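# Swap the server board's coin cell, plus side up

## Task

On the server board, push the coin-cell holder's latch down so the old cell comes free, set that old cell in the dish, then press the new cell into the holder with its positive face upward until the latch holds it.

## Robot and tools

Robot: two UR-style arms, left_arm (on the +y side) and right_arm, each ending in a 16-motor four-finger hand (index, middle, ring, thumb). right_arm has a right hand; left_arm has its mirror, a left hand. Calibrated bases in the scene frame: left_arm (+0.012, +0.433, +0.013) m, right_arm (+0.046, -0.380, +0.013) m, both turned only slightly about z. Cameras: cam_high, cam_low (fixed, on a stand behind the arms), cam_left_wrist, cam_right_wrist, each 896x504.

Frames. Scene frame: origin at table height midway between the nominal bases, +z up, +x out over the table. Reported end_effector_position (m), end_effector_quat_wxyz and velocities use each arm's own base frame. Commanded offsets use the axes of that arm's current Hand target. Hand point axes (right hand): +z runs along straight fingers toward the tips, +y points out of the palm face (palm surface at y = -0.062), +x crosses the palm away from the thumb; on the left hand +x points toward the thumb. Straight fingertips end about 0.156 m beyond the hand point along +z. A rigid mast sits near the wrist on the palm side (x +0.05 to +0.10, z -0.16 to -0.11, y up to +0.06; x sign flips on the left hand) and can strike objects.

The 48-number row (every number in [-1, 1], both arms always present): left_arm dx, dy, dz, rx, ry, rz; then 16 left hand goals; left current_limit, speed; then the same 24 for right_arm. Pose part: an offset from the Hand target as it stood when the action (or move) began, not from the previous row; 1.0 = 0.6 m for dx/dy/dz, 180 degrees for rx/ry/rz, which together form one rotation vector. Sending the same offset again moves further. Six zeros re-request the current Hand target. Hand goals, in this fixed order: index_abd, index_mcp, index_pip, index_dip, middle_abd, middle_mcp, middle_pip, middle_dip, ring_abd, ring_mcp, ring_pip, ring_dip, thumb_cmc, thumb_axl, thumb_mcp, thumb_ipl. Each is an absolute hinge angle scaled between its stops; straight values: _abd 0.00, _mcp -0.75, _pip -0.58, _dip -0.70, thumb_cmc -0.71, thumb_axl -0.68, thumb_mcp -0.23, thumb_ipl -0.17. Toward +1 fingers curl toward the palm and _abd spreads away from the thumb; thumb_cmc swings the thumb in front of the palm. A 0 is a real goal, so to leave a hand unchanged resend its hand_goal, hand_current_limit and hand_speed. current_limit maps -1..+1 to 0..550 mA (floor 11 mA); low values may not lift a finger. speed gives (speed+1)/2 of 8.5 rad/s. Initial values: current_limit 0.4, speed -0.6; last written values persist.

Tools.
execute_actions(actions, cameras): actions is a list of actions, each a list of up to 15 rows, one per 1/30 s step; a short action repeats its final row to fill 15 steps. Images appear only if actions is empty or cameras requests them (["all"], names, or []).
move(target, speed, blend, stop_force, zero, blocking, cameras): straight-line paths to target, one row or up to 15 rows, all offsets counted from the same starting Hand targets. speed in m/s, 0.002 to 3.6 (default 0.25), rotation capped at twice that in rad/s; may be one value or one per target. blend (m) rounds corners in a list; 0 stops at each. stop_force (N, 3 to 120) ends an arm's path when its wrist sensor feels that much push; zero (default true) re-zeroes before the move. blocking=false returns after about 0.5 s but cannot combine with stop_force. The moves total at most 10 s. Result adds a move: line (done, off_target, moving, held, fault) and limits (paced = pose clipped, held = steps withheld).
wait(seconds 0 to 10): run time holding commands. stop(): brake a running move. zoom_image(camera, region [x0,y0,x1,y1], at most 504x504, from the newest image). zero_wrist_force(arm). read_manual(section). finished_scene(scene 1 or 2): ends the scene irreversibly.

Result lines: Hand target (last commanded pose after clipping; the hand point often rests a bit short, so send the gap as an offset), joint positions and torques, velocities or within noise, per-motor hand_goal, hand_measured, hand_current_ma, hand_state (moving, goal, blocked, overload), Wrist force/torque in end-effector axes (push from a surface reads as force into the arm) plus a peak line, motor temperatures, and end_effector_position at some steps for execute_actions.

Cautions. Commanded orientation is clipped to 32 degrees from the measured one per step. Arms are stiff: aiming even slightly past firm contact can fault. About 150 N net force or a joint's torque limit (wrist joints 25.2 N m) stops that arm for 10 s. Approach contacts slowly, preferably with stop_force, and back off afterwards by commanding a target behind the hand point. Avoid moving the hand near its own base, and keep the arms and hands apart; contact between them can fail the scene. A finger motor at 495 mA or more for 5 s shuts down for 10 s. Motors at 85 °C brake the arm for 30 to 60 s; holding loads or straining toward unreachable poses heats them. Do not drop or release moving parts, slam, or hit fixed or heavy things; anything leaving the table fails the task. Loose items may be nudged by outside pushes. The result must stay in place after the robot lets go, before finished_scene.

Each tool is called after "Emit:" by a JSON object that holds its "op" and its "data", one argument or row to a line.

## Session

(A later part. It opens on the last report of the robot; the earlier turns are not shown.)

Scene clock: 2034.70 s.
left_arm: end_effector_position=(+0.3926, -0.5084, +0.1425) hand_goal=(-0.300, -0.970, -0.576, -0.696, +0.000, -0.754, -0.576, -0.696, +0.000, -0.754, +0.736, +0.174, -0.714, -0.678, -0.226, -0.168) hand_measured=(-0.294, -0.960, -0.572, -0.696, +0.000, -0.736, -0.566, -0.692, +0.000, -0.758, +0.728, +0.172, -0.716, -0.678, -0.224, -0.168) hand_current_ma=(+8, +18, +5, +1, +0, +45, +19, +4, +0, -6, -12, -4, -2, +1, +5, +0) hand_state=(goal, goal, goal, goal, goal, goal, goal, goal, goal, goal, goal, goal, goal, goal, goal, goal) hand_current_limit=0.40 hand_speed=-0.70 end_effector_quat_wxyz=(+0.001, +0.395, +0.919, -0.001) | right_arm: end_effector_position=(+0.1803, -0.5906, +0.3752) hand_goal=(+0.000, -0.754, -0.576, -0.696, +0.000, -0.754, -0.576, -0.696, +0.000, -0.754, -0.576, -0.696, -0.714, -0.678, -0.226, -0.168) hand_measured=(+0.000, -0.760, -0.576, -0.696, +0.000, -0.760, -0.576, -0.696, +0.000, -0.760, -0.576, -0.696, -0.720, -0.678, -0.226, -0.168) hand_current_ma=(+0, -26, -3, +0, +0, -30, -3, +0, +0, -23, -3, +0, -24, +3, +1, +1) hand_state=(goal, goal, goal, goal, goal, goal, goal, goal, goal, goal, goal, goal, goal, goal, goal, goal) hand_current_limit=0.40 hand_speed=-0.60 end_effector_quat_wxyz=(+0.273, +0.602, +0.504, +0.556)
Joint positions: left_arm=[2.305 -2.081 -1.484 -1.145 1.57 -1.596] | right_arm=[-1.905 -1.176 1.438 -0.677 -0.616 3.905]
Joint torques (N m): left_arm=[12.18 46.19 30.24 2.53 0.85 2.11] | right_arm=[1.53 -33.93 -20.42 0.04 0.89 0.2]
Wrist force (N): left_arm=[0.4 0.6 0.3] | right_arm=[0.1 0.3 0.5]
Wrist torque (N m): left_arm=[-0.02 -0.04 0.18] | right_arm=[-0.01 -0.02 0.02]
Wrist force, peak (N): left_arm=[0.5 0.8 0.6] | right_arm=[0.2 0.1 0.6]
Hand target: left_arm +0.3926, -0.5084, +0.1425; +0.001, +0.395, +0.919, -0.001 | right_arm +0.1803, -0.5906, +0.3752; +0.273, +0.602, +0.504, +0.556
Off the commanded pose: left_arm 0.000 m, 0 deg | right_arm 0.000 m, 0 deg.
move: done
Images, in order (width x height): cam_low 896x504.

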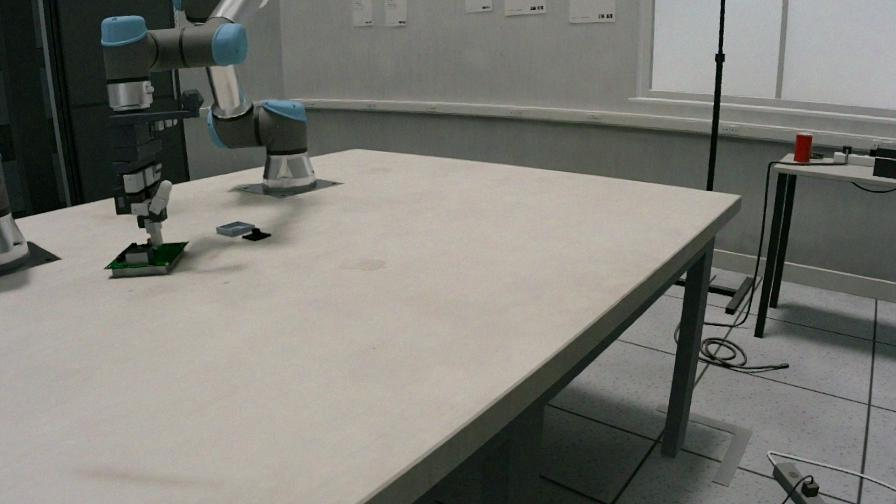

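Emit:
{"op": "move", "data": {
  "target": [0,-0.0033,-0.0033,0,0,0, -0.3,-0.97,-0.576,-0.696,0.0,-0.754,-0.576,-0.696,0,-0.754,0.737,0.174,-0.714,-0.678,-0.226,-0.168,0.4,-0.7, 0,0,0,0,0,0, 0,-0.754,-0.576,-0.696,0,-0.754,-0.576,-0.696,0,-0.754,-0.576,-0.696,-0.714,-0.678,-0.226,-0.168,0.4,-0.6],
  "speed": 0.01,
  "cameras": ["cam_low","cam_left_wrist"]
}}

Emit:
{"op": "zoom_image", "data": {
  "camera": "cam_low",
  "region": [135, 225, 175, 265]
}}

Emit:
{"op": "zoom_image", "data": {
  "camera": "cam_left_wrist",
  "region": [450, 80, 540, 160]
}}

Scene clock: 2045.80 s.
left_arm: end_effector_position=(+0.3912, -0.5098, +0.1445) hand_goal=(-0.300, -0.970, -0.576, -0.696, +0.000, -0.754, -0.576, -0.696, +0.000, -0.754, +0.736, +0.174, -0.714, -0.678, -0.226, -0.168) hand_measured=(-0.294, -0.960, -0.572, -0.696, +0.000, -0.732, -0.566, -0.690, +0.000, -0.758, +0.728, +0.172, -0.716, -0.678, -0.224, -0.168) hand_current_ma=(+8, +18, +5, +1, +0, +54, +19, +8, +0, -6, -12, -4, -2, +1, +5, +0) hand_state=(goal, goal, goal, goal, goal, blocked, goal, goal, goal, goal, goal, goal, goal, goal, goal, goal) hand_current_limit=0.40 hand_speed=-0.70 end_effector_quat_wxyz=(+0.001, +0.395, +0.919, -0.001) | right_arm: end_effector_position=(+0.1803, -0.5906, +0.3752) hand_goal=(+0.000, -0.754, -0.576, -0.696, +0.000, -0.754, -0.576, -0.696, +0.000, -0.754, -0.576, -0.696, -0.714, -0.678, -0.226, -0.168) hand_measured=(+0.000, -0.760, -0.576, -0.696, +0.000, -0.760, -0.576, -0.696, +0.000, -0.760, -0.576, -0.696, -0.720, -0.678, -0.226, -0.168) hand_current_ma=(+0, -26, -3, +0, +0, -30, -3, +0, +0, -23, -3, +0, -24, +3, +1, +1) hand_state=(goal, goal, goal, goal, goal, goal, goal, goal, goal, goal, goal, goal, goal, goal, goal, goal) hand_current_limit=0.40 hand_speed=-0.60 end_effector_quat_wxyz=(+0.273, +0.602, +0.504, +0.556)
Joint positions: left_arm=[2.302 -2.081 -1.48 -1.15 1.57 -1.599] | right_arm=[-1.905 -1.176 1.438 -0.677 -0.616 3.905]
Joint torques (N m): left_arm=[-10.79 49.75 30.32 2.26 0.78 -1.43] | right_arm=[0.93 -34.13 -20.1 -0.06 0.96 0.18]
Wrist force (N): left_arm=[0.3 1.1 -0.1] | right_arm=[-0.1 0.1 0.5]
Wrist torque (N m): left_arm=[-0.09 -0.04 0.20] | right_arm=[-0.03 0.01 0.00]
Wrist force, peak (N): left_arm=[0.6 1.2 0.4] | right_arm=[0.1 -0.1 0.6]
Hand target: left_arm +0.3912, -0.5098, +0.1445; +0.001, +0.395, +0.919, -0.001 | right_arm +0.1803, -0.5906, +0.3752; +0.273, +0.602, +0.504, +0.556
Off the commanded pose: left_arm 0.000 m, 0 deg | right_arm 0.000 m, 0 deg.
move: done
Images, in order (width x height): cam_low 896x504, cam_left_wrist 896x504.

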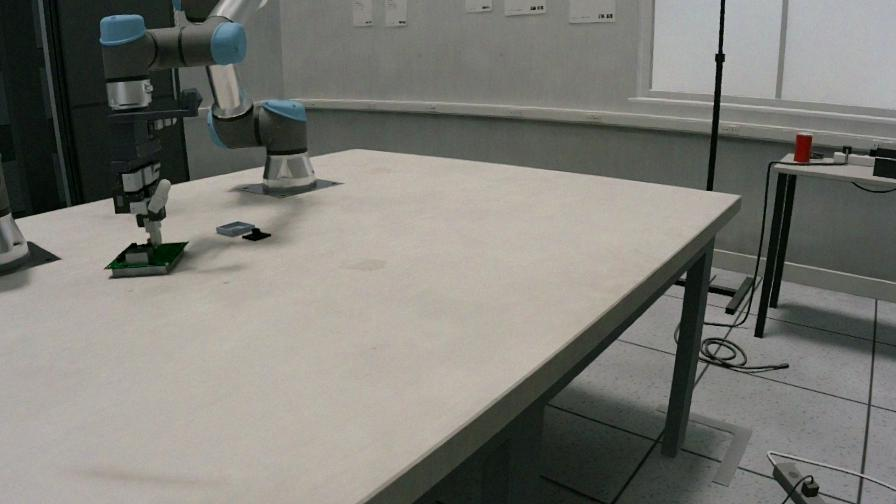

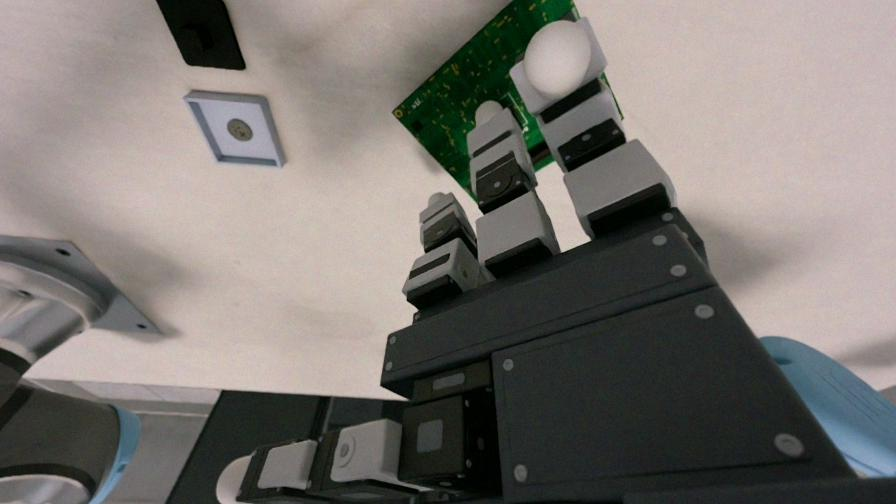

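Scaled by 12.600 from the camera's 896x504 image, which has a finer 1280x720 frame.

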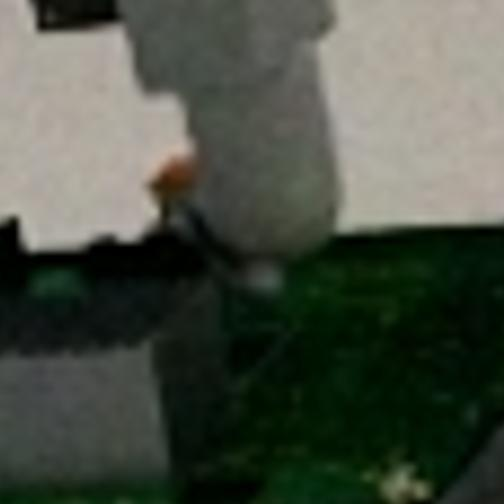

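Scaled by 5.600 from the camera's 896x504 image, which has a finer 1280x720 frame.

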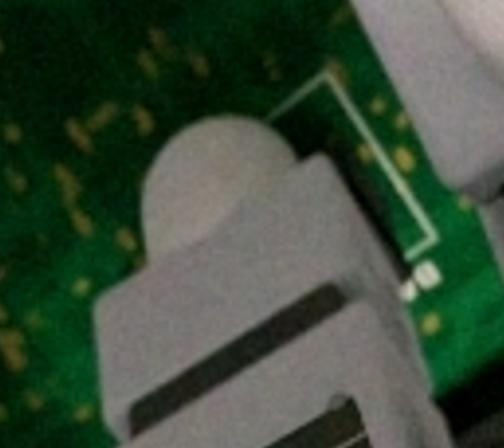

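Emit:
{"op": "move", "data": {
  "target": [0,-0.005,-0.0033,0,0,0, -0.3,-0.97,-0.576,-0.696,0.0,-0.754,-0.576,-0.696,0,-0.754,0.737,0.174,-0.714,-0.678,-0.226,-0.168,0.4,-0.7, 0,0,0,0,0,0, 0,-0.754,-0.576,-0.696,0,-0.754,-0.576,-0.696,0,-0.754,-0.576,-0.696,-0.714,-0.678,-0.226,-0.168,0.4,-0.6],
  "speed": 0.01,
  "cameras": ["cam_low","cam_left_wrist"]
}}

Emit:
{"op": "zoom_image", "data": {
  "camera": "cam_low",
  "region": [135, 225, 175, 265]
}}

Emit:
{"op": "zoom_image", "data": {
  "camera": "cam_left_wrist",
  "region": [450, 80, 540, 160]
}}

Scene clock: 2053.37 s.
left_arm: end_effector_position=(+0.3890, -0.5119, +0.1465) hand_goal=(-0.300, -0.970, -0.576, -0.696, +0.000, -0.754, -0.576, -0.696, +0.000, -0.754, +0.736, +0.174, -0.714, -0.678, -0.226, -0.168) hand_measured=(-0.294, -0.960, -0.572, -0.696, +0.000, -0.726, -0.562, -0.688, +0.000, -0.758, +0.728, +0.172, -0.716, -0.678, -0.224, -0.168) hand_current_ma=(+8, +18, +5, +1, +0, +73, +27, +12, +0, -6, -12, -4, -2, +1, +5, +0) hand_state=(goal, goal, goal, goal, goal, blocked, goal, goal, goal, goal, goal, goal, goal, goal, goal, goal) hand_current_limit=0.40 hand_speed=-0.70 end_effector_quat_wxyz=(+0.001, +0.395, +0.919, -0.001) | right_arm: end_effector_position=(+0.1803, -0.5906, +0.3752) hand_goal=(+0.000, -0.754, -0.576, -0.696, +0.000, -0.754, -0.576, -0.696, +0.000, -0.754, -0.576, -0.696, -0.714, -0.678, -0.226, -0.168) hand_measured=(+0.000, -0.760, -0.576, -0.696, +0.000, -0.760, -0.576, -0.696, +0.000, -0.760, -0.576, -0.696, -0.720, -0.678, -0.226, -0.168) hand_current_ma=(+0, -26, -3, +0, +0, -30, -3, +0, +0, -23, -3, +0, -24, +3, +1, +1) hand_state=(goal, goal, goal, goal, goal, goal, goal, goal, goal, goal, goal, goal, goal, goal, goal, goal) hand_current_limit=0.40 hand_speed=-0.60 end_effector_quat_wxyz=(+0.273, +0.602, +0.504, +0.556)
Joint positions: left_arm=[2.297 -2.08 -1.475 -1.156 1.57 -1.604] | right_arm=[-1.905 -1.176 1.438 -0.677 -0.616 3.905]
Joint torques (N m): left_arm=[-8.41 50.36 28.31 2.43 1.22 -1.08] | right_arm=[1.21 -34.03 -19.76 -0.02 0.92 0.15]
Wrist force (N): left_arm=[0.6 1.3 0.1] | right_arm=[0.2 -0.1 0.4]
Wrist torque (N m): left_arm=[-0.11 -0.06 0.22] | right_arm=[-0.04 -0.01 0.02]
Wrist force, peak (N): left_arm=[0.4 1.4 0.4] | right_arm=[0.0 0.3 0.7]
Hand target: left_arm +0.3890, -0.5118, +0.1464; +0.001, +0.395, +0.919, -0.001 | right_arm +0.1803, -0.5906, +0.3752; +0.273, +0.602, +0.504, +0.556
Off the commanded pose: left_arm 0.000 m, 0 deg | right_arm 0.000 m, 0 deg.
move: done
Images, in order (width x height): cam_low 896x504, cam_left_wrist 896x504.

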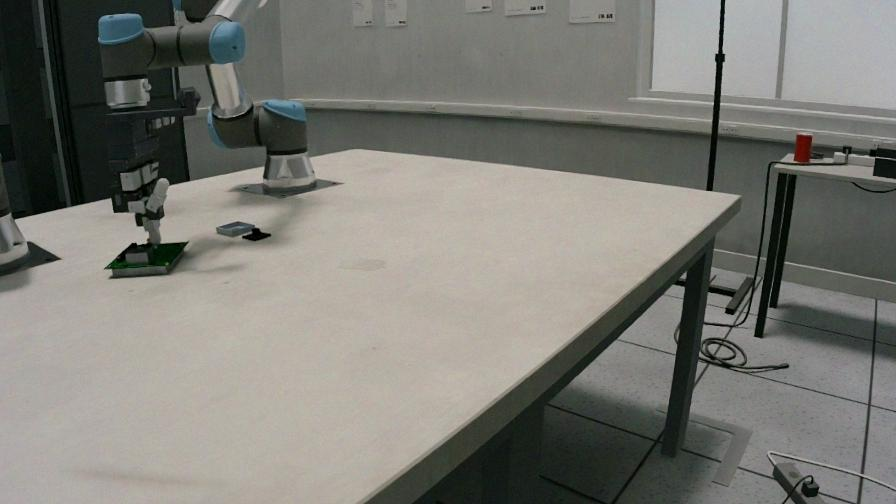

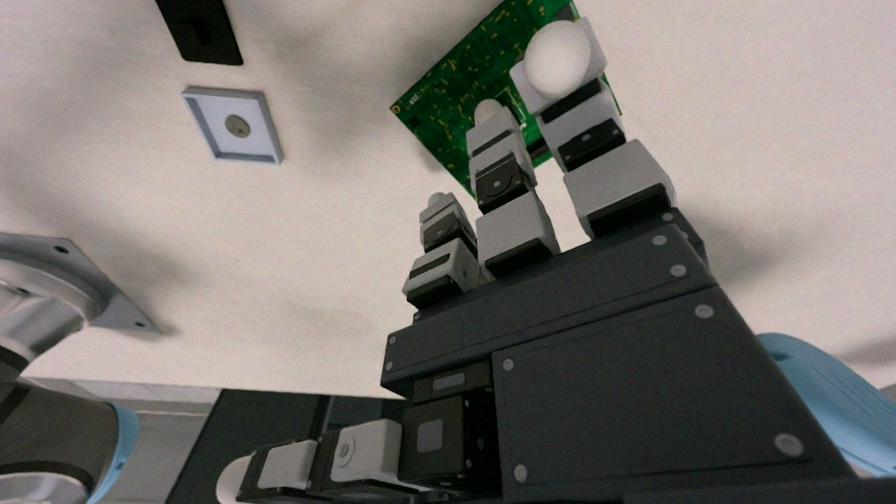

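Scaled by 12.600 from the camera's 896x504 image, which has a finer 1280x720 frame.

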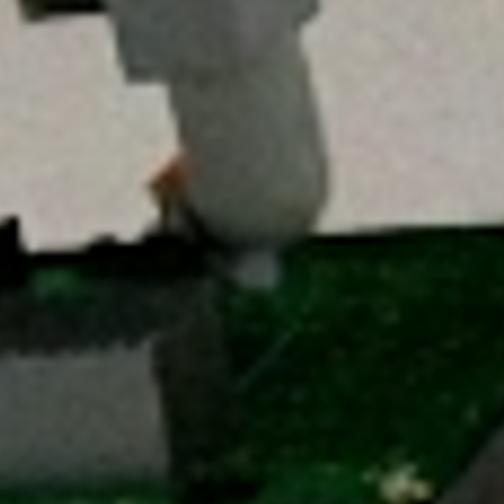

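Scaled by 5.600 from the camera's 896x504 image, which has a finer 1280x720 frame.

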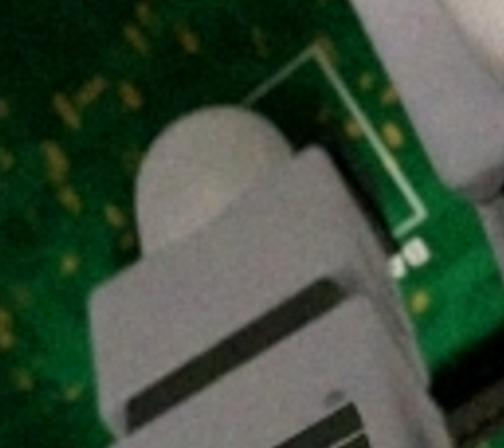

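Emit:
{"op": "move", "data": {
  "target": [0,0,-0.005,0,0,0, -0.3,-0.97,-0.576,-0.696,0.0,-0.754,-0.576,-0.696,0,-0.754,0.737,0.174,-0.714,-0.678,-0.226,-0.168,0.4,-0.7, 0,0,0,0,0,0, 0,-0.754,-0.576,-0.696,0,-0.754,-0.576,-0.696,0,-0.754,-0.576,-0.696,-0.714,-0.678,-0.226,-0.168,0.4,-0.6],
  "speed": 0.01,
  "cameras": ["cam_low","cam_left_wrist"]
}}

Emit:
{"op": "zoom_image", "data": {
  "camera": "cam_low",
  "region": [135, 225, 175, 265]
}}

Emit:
{"op": "zoom_image", "data": {
  "camera": "cam_left_wrist",
  "region": [450, 80, 540, 160]
}}

Scene clock: 2059.57 s.
left_arm: end_effector_position=(+0.3890, -0.5118, +0.1495) hand_goal=(-0.300, -0.970, -0.576, -0.696, +0.000, -0.754, -0.576, -0.696, +0.000, -0.754, +0.736, +0.174, -0.714, -0.678, -0.226, -0.168) hand_measured=(-0.294, -0.960, -0.572, -0.696, +0.000, -0.736, -0.566, -0.688, +0.000, -0.758, +0.728, +0.172, -0.716, -0.678, -0.224, -0.168) hand_current_ma=(+8, +18, +5, +1, +0, +45, +19, +12, +0, -6, -12, -4, -2, +1, +5, +0) hand_state=(goal, goal, goal, goal, goal, goal, goal, goal, goal, goal, goal, goal, goal, goal, goal, goal) hand_current_limit=0.40 hand_speed=-0.70 end_effector_quat_wxyz=(+0.001, +0.395, +0.919, -0.001) | right_arm: end_effector_position=(+0.1803, -0.5906, +0.3752) hand_goal=(+0.000, -0.754, -0.576, -0.696, +0.000, -0.754, -0.576, -0.696, +0.000, -0.754, -0.576, -0.696, -0.714, -0.678, -0.226, -0.168) hand_measured=(+0.000, -0.760, -0.576, -0.696, +0.000, -0.760, -0.576, -0.696, +0.000, -0.760, -0.576, -0.696, -0.720, -0.678, -0.226, -0.168) hand_current_ma=(+0, -26, -3, +0, +0, -30, -3, +0, +0, -23, -3, +0, -24, +3, +1, +1) hand_state=(goal, goal, goal, goal, goal, goal, goal, goal, goal, goal, goal, goal, goal, goal, goal, goal) hand_current_limit=0.40 hand_speed=-0.60 end_effector_quat_wxyz=(+0.273, +0.602, +0.504, +0.556)
Joint positions: left_arm=[2.297 -2.077 -1.471 -1.162 1.57 -1.604] | right_arm=[-1.905 -1.176 1.438 -0.677 -0.616 3.905]
Joint torques (N m): left_arm=[11 46.39 30.27 2.64 1.14 2.02] | right_arm=[1.07 -34.08 -19.59 -0.12 0.93 0.19]
Wrist force (N): left_arm=[0.0 0.2 0.6] | right_arm=[0.0 0.3 0.3]
Wrist torque (N m): left_arm=[-0.11 0.01 0.19] | right_arm=[0.02 0.01 0.01]
Wrist force, peak (N): left_arm=[0.6 2.0 0.1] | right_arm=[-0.1 0.1 0.8]
Hand target: left_arm +0.3890, -0.5118, +0.1494; +0.001, +0.395, +0.919, -0.001 | right_arm +0.1803, -0.5906, +0.3752; +0.273, +0.602, +0.504, +0.556
Off the commanded pose: left_arm 0.000 m, 0 deg | right_arm 0.000 m, 0 deg.
move: done
Images, in order (width x height): cam_low 896x504, cam_left_wrist 896x504.

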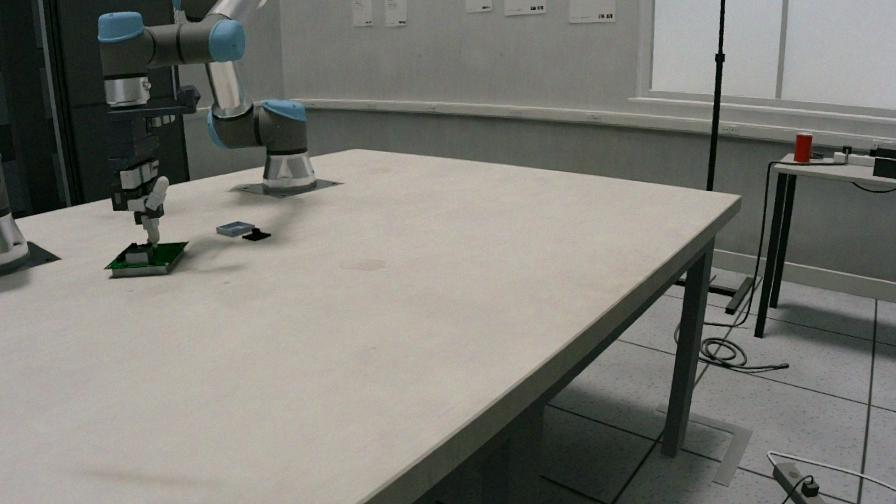

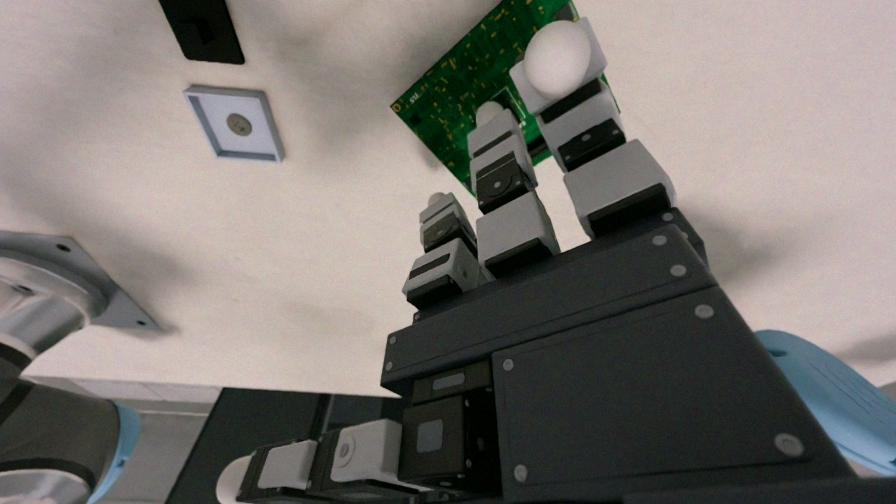

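Scaled by 12.600 from the camera's 896x504 image, which has a finer 1280x720 frame.

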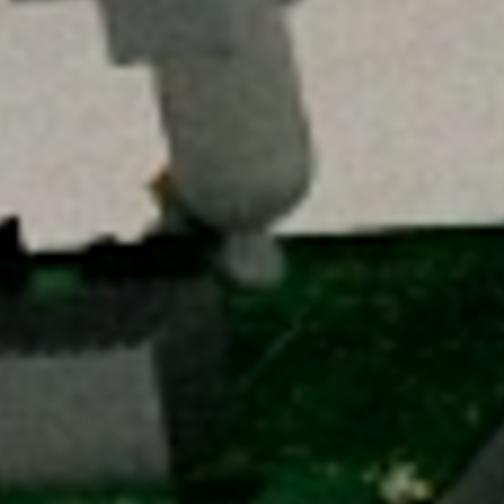

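Scaled by 5.600 from the camera's 896x504 image, which has a finer 1280x720 frame.

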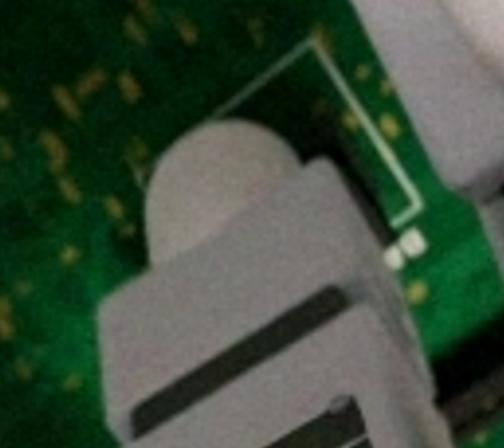

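Emit:
{"op": "move", "data": {
  "target": [-0.0075,-0.0033,0,0,0,0, -0.3,-0.97,-0.576,-0.696,0.0,-0.754,-0.576,-0.696,0,-0.754,0.737,0.174,-0.714,-0.678,-0.226,-0.168,0.4,-0.7, 0,0,0,0,0,0, 0,-0.754,-0.576,-0.696,0,-0.754,-0.576,-0.696,0,-0.754,-0.576,-0.696,-0.714,-0.678,-0.226,-0.168,0.4,-0.6],
  "speed": 0.01,
  "cameras": ["cam_low","cam_left_wrist"]
}}

Emit:
{"op": "zoom_image", "data": {
  "camera": "cam_low",
  "region": [135, 225, 175, 265]
}}

Emit:
{"op": "zoom_image", "data": {
  "camera": "cam_left_wrist",
  "region": [450, 80, 540, 160]
}}

Scene clock: 2078.13 s.
left_arm: end_effector_position=(+0.3907, -0.5165, +0.1495) hand_goal=(-0.300, -0.970, -0.576, -0.696, +0.000, -0.754, -0.576, -0.696, +0.000, -0.754, +0.736, +0.174, -0.714, -0.678, -0.226, -0.168) hand_measured=(-0.294, -0.960, -0.572, -0.696, -0.014, -0.728, -0.564, -0.688, +0.000, -0.758, +0.728, +0.172, -0.716, -0.678, -0.224, -0.168) hand_current_ma=(+8, +18, +5, +1, -23, +64, +23, +12, +0, -6, -12, -4, -2, +1, +5, +0) hand_state=(goal, goal, goal, goal, goal, blocked, goal, goal, goal, goal, goal, goal, goal, goal, goal, goal) hand_current_limit=0.40 hand_speed=-0.70 end_effector_quat_wxyz=(+0.001, +0.395, +0.919, -0.001) | right_arm: end_effector_position=(+0.1803, -0.5906, +0.3752) hand_goal=(+0.000, -0.754, -0.576, -0.696, +0.000, -0.754, -0.576, -0.696, +0.000, -0.754, -0.576, -0.696, -0.714, -0.678, -0.226, -0.168) hand_measured=(+0.000, -0.760, -0.576, -0.696, +0.000, -0.760, -0.576, -0.696, +0.000, -0.760, -0.576, -0.696, -0.720, -0.678, -0.226, -0.168) hand_current_ma=(+0, -26, -3, +0, +0, -30, -3, +0, +0, -23, -3, +0, -24, +3, +1, +1) hand_state=(goal, goal, goal, goal, goal, goal, goal, goal, goal, goal, goal, goal, goal, goal, goal, goal) hand_current_limit=0.40 hand_speed=-0.60 end_effector_quat_wxyz=(+0.273, +0.602, +0.504, +0.556)
Joint positions: left_arm=[2.295 -2.088 -1.454 -1.168 1.57 -1.606] | right_arm=[-1.905 -1.176 1.438 -0.677 -0.616 3.905]
Joint torques (N m): left_arm=[-10.85 47.74 13.76 3.01 1.02 -1.33] | right_arm=[1.37 -34.33 -20.98 -0.15 0.76 0.14]
Wrist force (N): left_arm=[1.2 1.3 -0.6] | right_arm=[0.1 -0.2 0.3]
Wrist torque (N m): left_arm=[-0.04 0.06 0.27] | right_arm=[-0.05 -0.01 0.01]
Wrist force, peak (N): left_arm=[1.1 1.5 -0.9] | right_arm=[0.3 0.1 0.7]
Hand target: left_arm +0.3907, -0.5164, +0.1494; +0.001, +0.395, +0.919, -0.001 | right_arm +0.1803, -0.5906, +0.3752; +0.273, +0.602, +0.504, +0.556
Off the commanded pose: left_arm 0.000 m, 0 deg | right_arm 0.000 m, 0 deg.
move: done
Images, in order (width x height): cam_low 896x504, cam_left_wrist 896x504.

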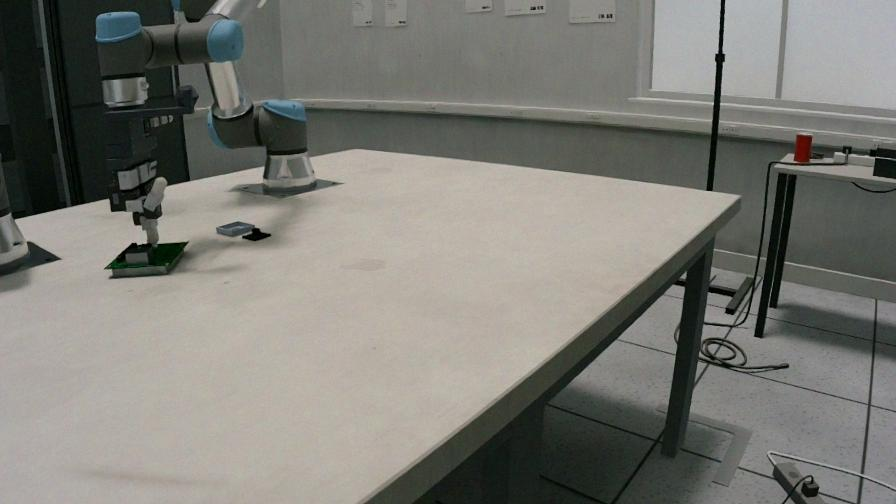

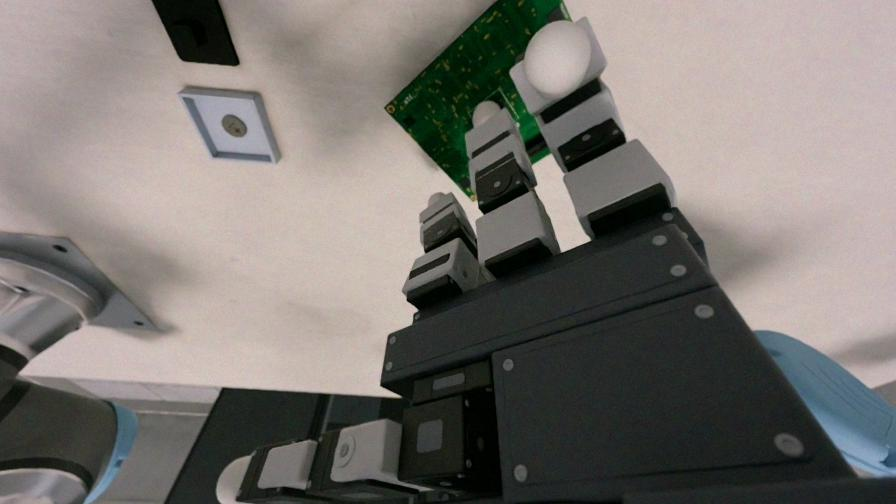

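Scaled by 12.600 from the camera's 896x504 image, which has a finer 1280x720 frame.

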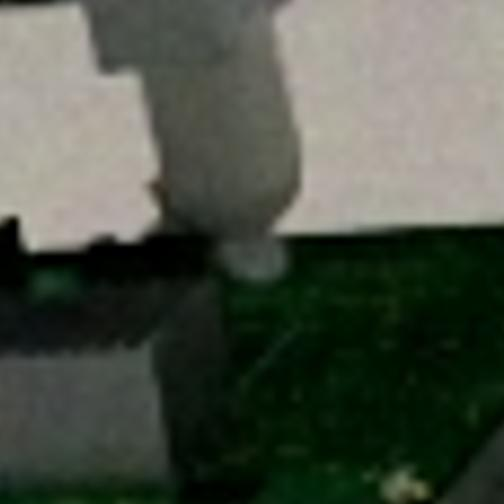

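Scaled by 5.600 from the camera's 896x504 image, which has a finer 1280x720 frame.

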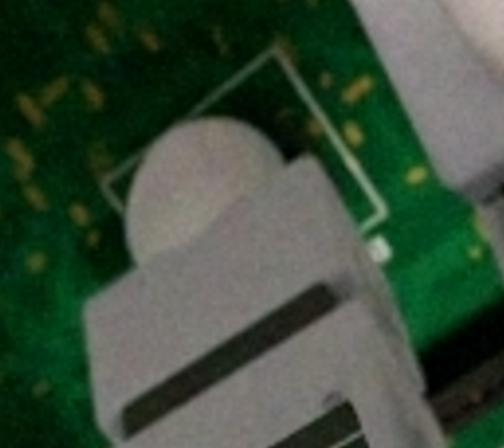

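Emit:
{"op": "move", "data": {
  "target": [0,-0.0033,-0.0033,0,0,0, -0.3,-0.97,-0.576,-0.696,0.0,-0.754,-0.576,-0.696,0,-0.754,0.737,0.174,-0.714,-0.678,-0.226,-0.168,0.4,-0.7, 0,0,0,0,0,0, 0,-0.754,-0.576,-0.696,0,-0.754,-0.576,-0.696,0,-0.754,-0.576,-0.696,-0.714,-0.678,-0.226,-0.168,0.4,-0.6],
  "speed": 0.01,
  "cameras": ["cam_low","cam_left_wrist"]
}}

Emit:
{"op": "zoom_image", "data": {
  "camera": "cam_low",
  "region": [135, 225, 175, 265]
}}

Emit:
{"op": "zoom_image", "data": {
  "camera": "cam_left_wrist",
  "region": [450, 80, 540, 160]
}}

Scene clock: 2086.10 s.
left_arm: end_effector_position=(+0.3892, -0.5178, +0.1515) hand_goal=(-0.300, -0.970, -0.576, -0.696, +0.000, -0.754, -0.576, -0.696, +0.000, -0.754, +0.736, +0.174, -0.714, -0.678, -0.226, -0.168) hand_measured=(-0.294, -0.960, -0.572, -0.696, -0.002, -0.732, -0.564, -0.688, +0.000, -0.758, +0.728, +0.172, -0.716, -0.678, -0.224, -0.168) hand_current_ma=(+8, +18, +5, +1, -3, +54, +23, +12, +0, -6, -12, -4, -2, +1, +5, +0) hand_state=(goal, goal, goal, goal, goal, blocked, goal, goal, goal, goal, goal, goal, goal, goal, goal, goal) hand_current_limit=0.40 hand_speed=-0.70 end_effector_quat_wxyz=(+0.001, +0.395, +0.919, -0.001) | right_arm: end_effector_position=(+0.1803, -0.5906, +0.3752) hand_goal=(+0.000, -0.754, -0.576, -0.696, +0.000, -0.754, -0.576, -0.696, +0.000, -0.754, -0.576, -0.696, -0.714, -0.678, -0.226, -0.168) hand_measured=(+0.000, -0.760, -0.576, -0.696, +0.000, -0.760, -0.576, -0.696, +0.000, -0.760, -0.576, -0.696, -0.720, -0.678, -0.226, -0.168) hand_current_ma=(+0, -26, -3, +0, +0, -30, -3, +0, +0, -23, -3, +0, -24, +3, +1, +1) hand_state=(goal, goal, goal, goal, goal, goal, goal, goal, goal, goal, goal, goal, goal, goal, goal, goal) hand_current_limit=0.40 hand_speed=-0.60 end_effector_quat_wxyz=(+0.273, +0.602, +0.504, +0.556)
Joint positions: left_arm=[2.292 -2.087 -1.45 -1.173 1.57 -1.609] | right_arm=[-1.905 -1.176 1.438 -0.677 -0.616 3.905]
Joint torques (N m): left_arm=[-9.91 49.53 29.7 2.2 1.02 -1.39] | right_arm=[0.63 -33.77 -20.77 -0.14 0.97 0.25]
Wrist force (N): left_arm=[0.2 0.5 -0.2] | right_arm=[0.2 0.0 0.3]
Wrist torque (N m): left_arm=[0.00 -0.04 0.21] | right_arm=[-0.03 -0.02 0.01]
Wrist force, peak (N): left_arm=[1.0 1.5 -2.3] | right_arm=[0.1 0.2 0.7]
Hand target: left_arm +0.3892, -0.5178, +0.1514; +0.001, +0.395, +0.919, -0.001 | right_arm +0.1803, -0.5906, +0.3752; +0.273, +0.602, +0.504, +0.556
Off the commanded pose: left_arm 0.000 m, 0 deg | right_arm 0.000 m, 0 deg.
move: done
Images, in order (width x height): cam_low 896x504, cam_left_wrist 896x504.

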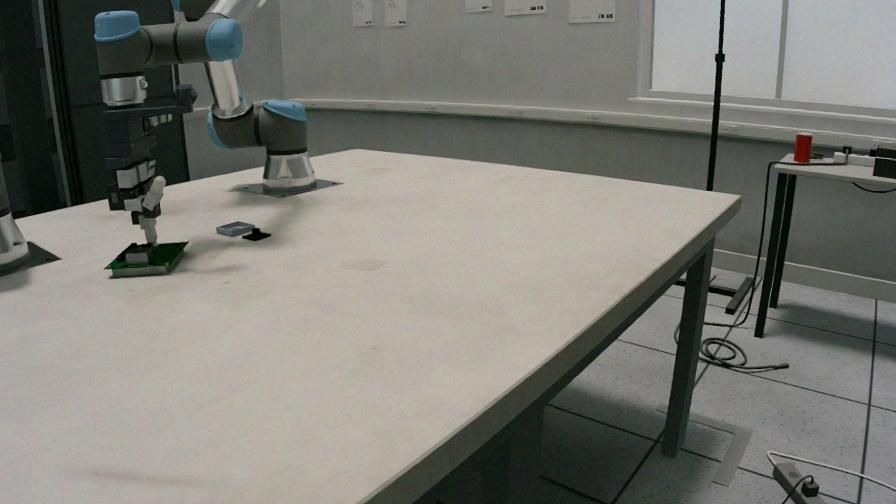

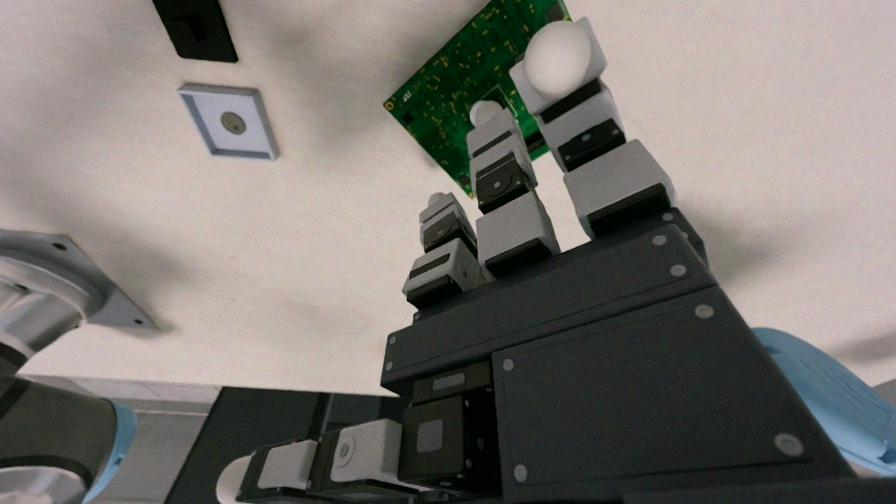

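Scaled by 12.600 from the camera's 896x504 image, which has a finer 1280x720 frame.

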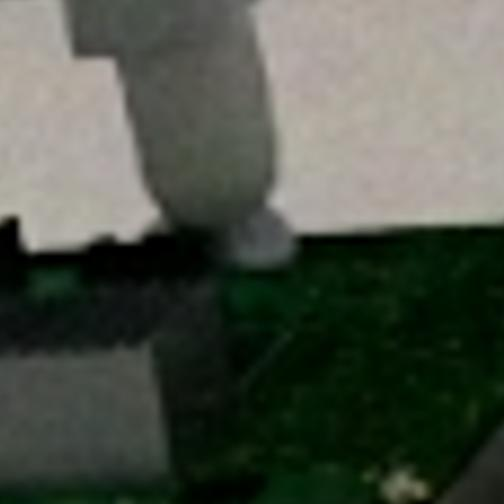

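Scaled by 5.600 from the camera's 896x504 image, which has a finer 1280x720 frame.

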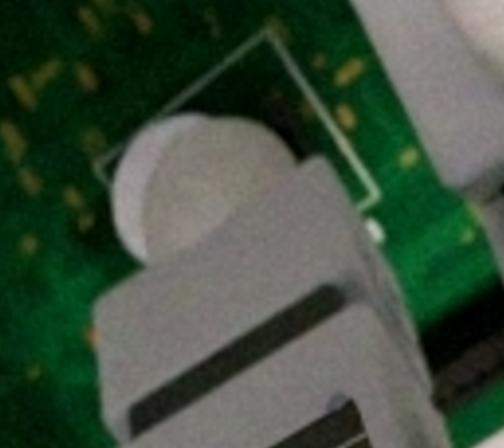

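Emit:
{"op": "zoom_image", "data": {
  "camera": "cam_low",
  "region": [145, 235, 165, 255]
}}

Emit:
{"op": "zoom_image", "data": {
  "camera": "cam_left_wrist",
  "region": [460, 85, 510, 135]
}}

Scaled by 25.200 from the camera's 896x504 image, which has a finer 1280x720 frame.

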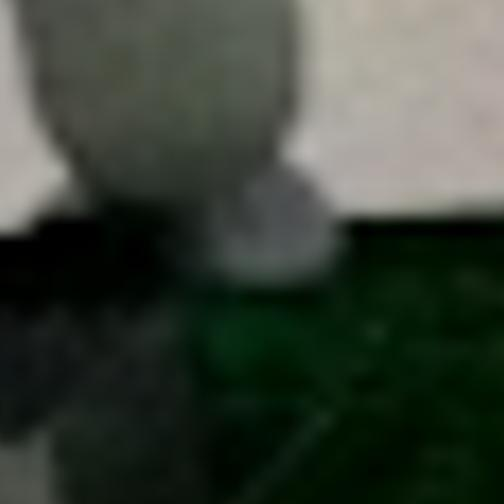

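Scaled by 10.080 from the camera's 896x504 image, which has a finer 1280x720 frame.

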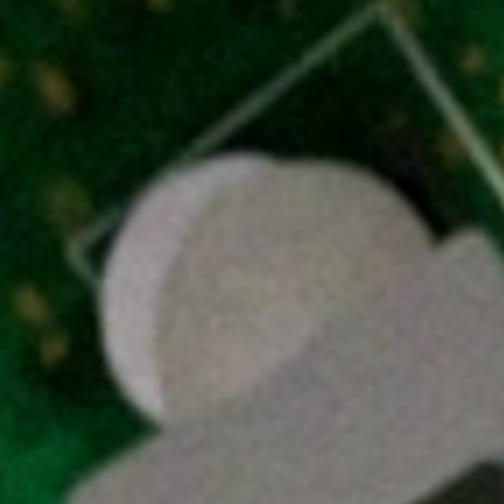

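Emit:
{"op": "move", "data": {
  "target": [0,-0.0067,0.0,0,0,0, -0.3,-0.97,-0.576,-0.696,0.0,-0.754,-0.576,-0.696,0,-0.754,0.737,0.174,-0.714,-0.678,-0.226,-0.168,0.4,-0.7, 0,0,0,0,0,0, 0,-0.754,-0.576,-0.696,0,-0.754,-0.576,-0.696,0,-0.754,-0.576,-0.696,-0.714,-0.678,-0.226,-0.168,0.4,-0.6],
  "speed": 0.01,
  "cameras": ["cam_low","cam_left_wrist"]
}}

Emit:
{"op": "zoom_image", "data": {
  "camera": "cam_low",
  "region": [140, 230, 170, 260]
}}

Emit:
{"op": "zoom_image", "data": {
  "camera": "cam_left_wrist",
  "region": [460, 80, 510, 130]
}}

Scene clock: 2117.03 s.
left_arm: end_effector_position=(+0.3863, -0.5206, +0.1514) hand_goal=(-0.300, -0.970, -0.576, -0.696, +0.000, -0.754, -0.576, -0.696, +0.000, -0.754, +0.736, +0.174, -0.714, -0.678, -0.226, -0.168) hand_measured=(-0.294, -0.960, -0.572, -0.696, -0.002, -0.720, -0.560, -0.686, +0.000, -0.758, +0.728, +0.172, -0.716, -0.678, -0.224, -0.168) hand_current_ma=(+8, +18, +5, +1, -2, +92, +35, +17, +0, -6, -12, -4, -2, +1, +5, +0) hand_state=(goal, goal, goal, goal, goal, blocked, goal, goal, goal, goal, goal, goal, goal, goal, goal, goal) hand_current_limit=0.40 hand_speed=-0.70 end_effector_quat_wxyz=(+0.001, +0.395, +0.919, -0.001) | right_arm: end_effector_position=(+0.1803, -0.5906, +0.3752) hand_goal=(+0.000, -0.754, -0.576, -0.696, +0.000, -0.754, -0.576, -0.696, +0.000, -0.754, -0.576, -0.696, -0.714, -0.678, -0.226, -0.168) hand_measured=(+0.000, -0.760, -0.576, -0.696, +0.000, -0.760, -0.576, -0.696, +0.000, -0.760, -0.576, -0.696, -0.720, -0.678, -0.226, -0.168) hand_current_ma=(+0, -26, -3, +0, +0, -30, -3, +0, +0, -23, -3, +0, -24, +3, +1, +1) hand_state=(goal, goal, goal, goal, goal, goal, goal, goal, goal, goal, goal, goal, goal, goal, goal, goal) hand_current_limit=0.40 hand_speed=-0.60 end_effector_quat_wxyz=(+0.273, +0.602, +0.504, +0.556)
Joint positions: left_arm=[2.286 -2.089 -1.447 -1.175 1.57 -1.615] | right_arm=[-1.905 -1.176 1.438 -0.677 -0.616 3.905]
Joint torques (N m): left_arm=[-6.08 37.67 30.53 1.24 1 -0.68] | right_arm=[1 -33.56 -19.85 -0.14 0.99 0.27]
Wrist force (N): left_arm=[0.1 1.6 -1.0] | right_arm=[0.1 0.0 0.5]
Wrist torque (N m): left_arm=[-0.07 -0.05 0.18] | right_arm=[-0.05 -0.02 0.01]
Wrist force, peak (N): left_arm=[0.2 1.9 -0.7] | right_arm=[0.2 0.4 0.6]
Hand target: left_arm +0.3863, -0.5206, +0.1514; +0.001, +0.395, +0.919, -0.001 | right_arm +0.1803, -0.5906, +0.3752; +0.273, +0.602, +0.504, +0.556
Off the commanded pose: left_arm 0.000 m, 0 deg | right_arm 0.000 m, 0 deg.
move: done
Images, in order (width x height): cam_low 896x504, cam_left_wrist 896x504.

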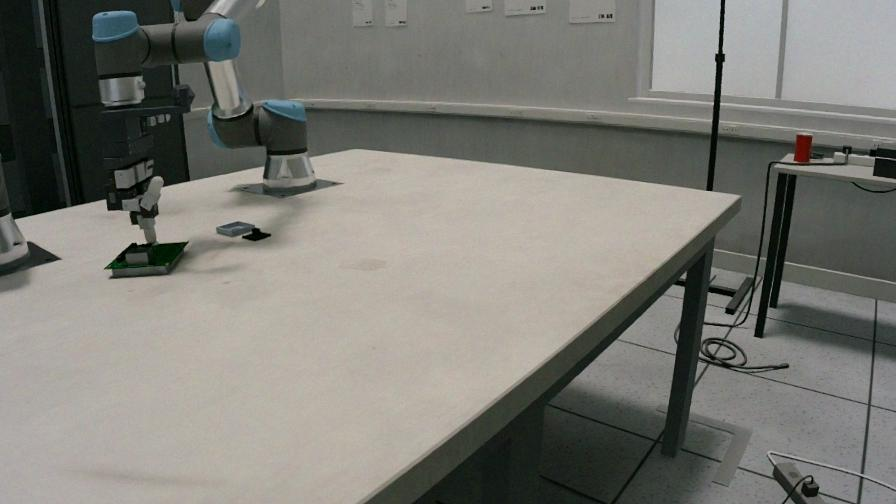

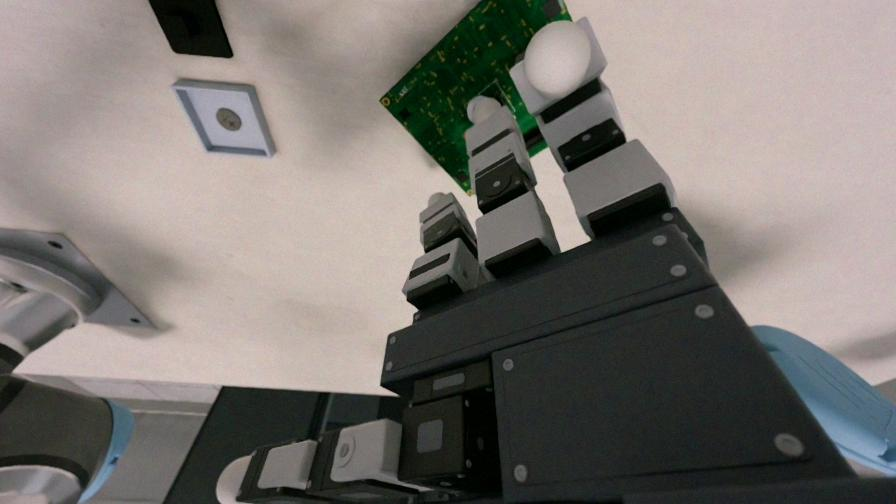

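Scaled by 16.800 from the camera's 896x504 image, which has a finer 1280x720 frame.

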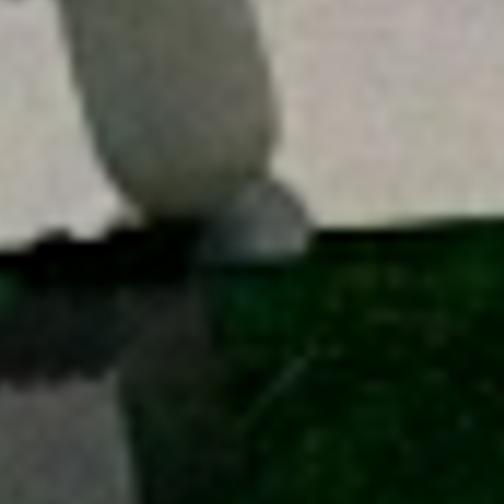

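Scaled by 10.080 from the camera's 896x504 image, which has a finer 1280x720 frame.

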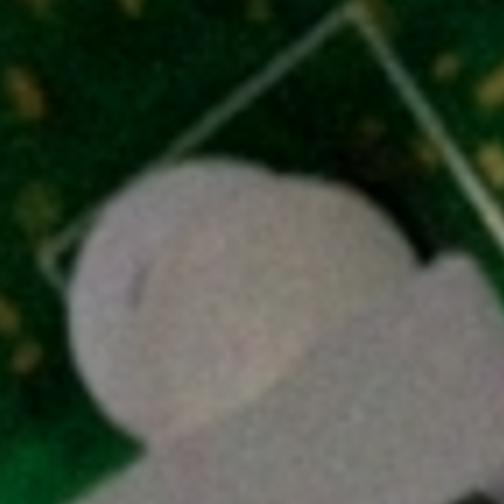

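Emit:
{"op": "move", "data": {
  "target": [0,-0.0058,-0.0017,0,0,0, -0.3,-0.97,-0.576,-0.696,0.0,-0.754,-0.576,-0.696,0,-0.754,0.737,0.174,-0.714,-0.678,-0.226,-0.168,0.4,-0.7, 0,0,0,0,0,0, 0,-0.754,-0.576,-0.696,0,-0.754,-0.576,-0.696,0,-0.754,-0.576,-0.696,-0.714,-0.678,-0.226,-0.168,0.4,-0.6],
  "speed": 0.01,
  "cameras": ["cam_low","cam_left_wrist"]
}}

Emit:
{"op": "zoom_image", "data": {
  "camera": "cam_low",
  "region": [140, 230, 170, 260]
}}

Emit:
{"op": "zoom_image", "data": {
  "camera": "cam_left_wrist",
  "region": [450, 75, 510, 135]
}}

Scene clock: 2132.33 s.
left_arm: end_effector_position=(+0.3837, -0.5230, +0.1525) hand_goal=(-0.300, -0.970, -0.576, -0.696, +0.000, -0.754, -0.576, -0.696, +0.000, -0.754, +0.736, +0.174, -0.714, -0.678, -0.226, -0.168) hand_measured=(-0.294, -0.960, -0.572, -0.696, +0.000, -0.720, -0.560, -0.686, +0.000, -0.758, +0.728, +0.172, -0.716, -0.678, -0.224, -0.168) hand_current_ma=(+8, +18, +5, +1, +1, +93, +35, +17, +0, -6, -12, -4, -2, +1, +5, +0) hand_state=(goal, goal, goal, goal, goal, blocked, goal, goal, goal, goal, goal, goal, goal, goal, goal, goal) hand_current_limit=0.40 hand_speed=-0.70 end_effector_quat_wxyz=(+0.001, +0.395, +0.919, -0.001) | right_arm: end_effector_position=(+0.1803, -0.5906, +0.3752) hand_goal=(+0.000, -0.754, -0.576, -0.696, +0.000, -0.754, -0.576, -0.696, +0.000, -0.754, -0.576, -0.696, -0.714, -0.678, -0.226, -0.168) hand_measured=(+0.000, -0.760, -0.576, -0.696, +0.000, -0.760, -0.576, -0.696, +0.000, -0.760, -0.576, -0.696, -0.720, -0.678, -0.226, -0.168) hand_current_ma=(+0, -26, -3, +0, +0, -30, -3, +0, +0, -23, -3, +0, -24, +3, +1, +1) hand_state=(goal, goal, goal, goal, goal, goal, goal, goal, goal, goal, goal, goal, goal, goal, goal, goal) hand_current_limit=0.40 hand_speed=-0.60 end_effector_quat_wxyz=(+0.273, +0.602, +0.504, +0.556)
Joint positions: left_arm=[2.28 -2.09 -1.442 -1.178 1.57 -1.621] | right_arm=[-1.905 -1.176 1.438 -0.677 -0.616 3.905]
Joint torques (N m): left_arm=[-7.13 34.92 28.74 1.62 0.88 -0.88] | right_arm=[1.07 -34.15 -20.61 -0.05 0.85 0.18]
Wrist force (N): left_arm=[0.0 1.5 -1.1] | right_arm=[0.1 0.3 0.4]
Wrist torque (N m): left_arm=[-0.05 -0.08 0.17] | right_arm=[0.00 -0.01 0.03]
Wrist force, peak (N): left_arm=[0.3 2.0 -1.1] | right_arm=[-0.1 0.2 0.8]
Hand target: left_arm +0.3838, -0.5230, +0.1524; +0.001, +0.395, +0.919, -0.001 | right_arm +0.1803, -0.5906, +0.3752; +0.273, +0.602, +0.504, +0.556
Off the commanded pose: left_arm 0.000 m, 0 deg | right_arm 0.000 m, 0 deg.
move: done
Images, in order (width x height): cam_low 896x504, cam_left_wrist 896x504.

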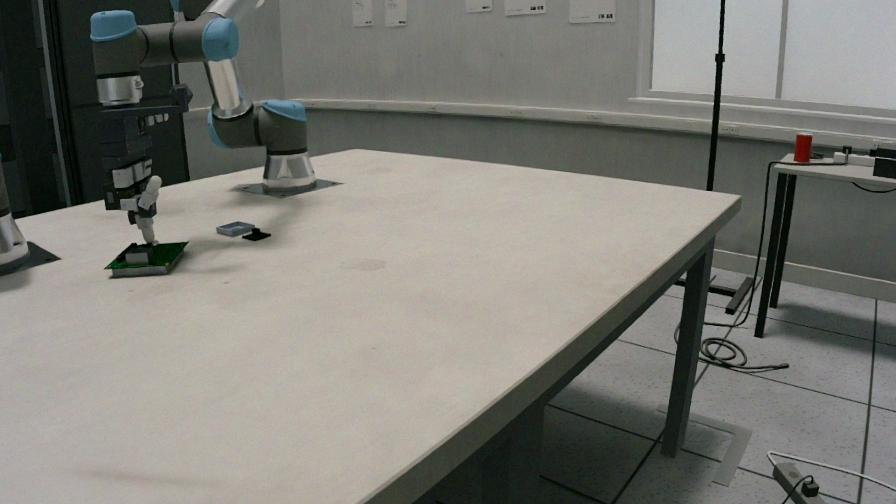

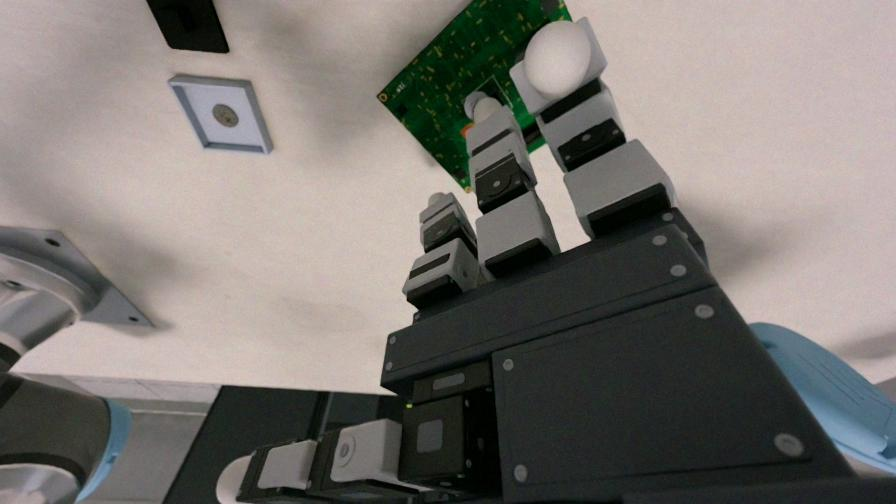

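Scaled by 16.800 from the camera's 896x504 image, which has a finer 1280x720 frame.

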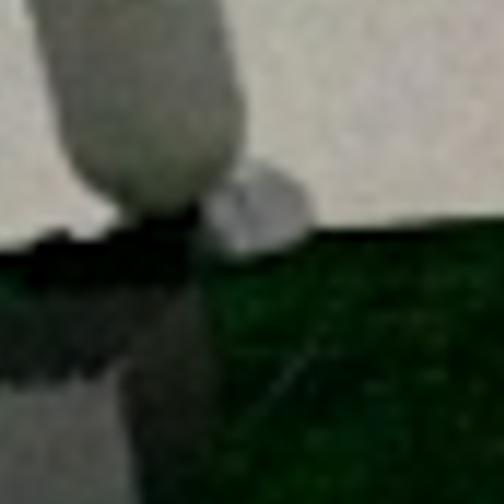

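Scaled by 8.400 from the camera's 896x504 image, which has a finer 1280x720 frame.

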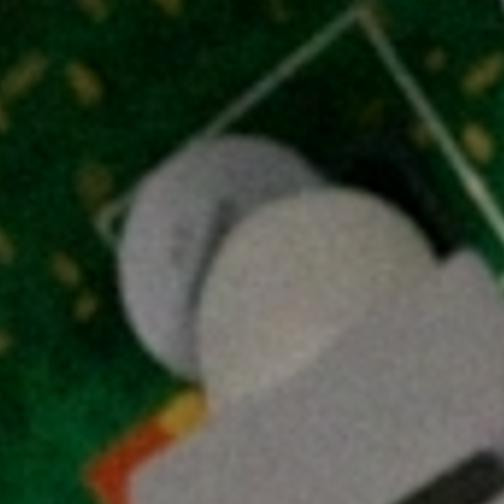

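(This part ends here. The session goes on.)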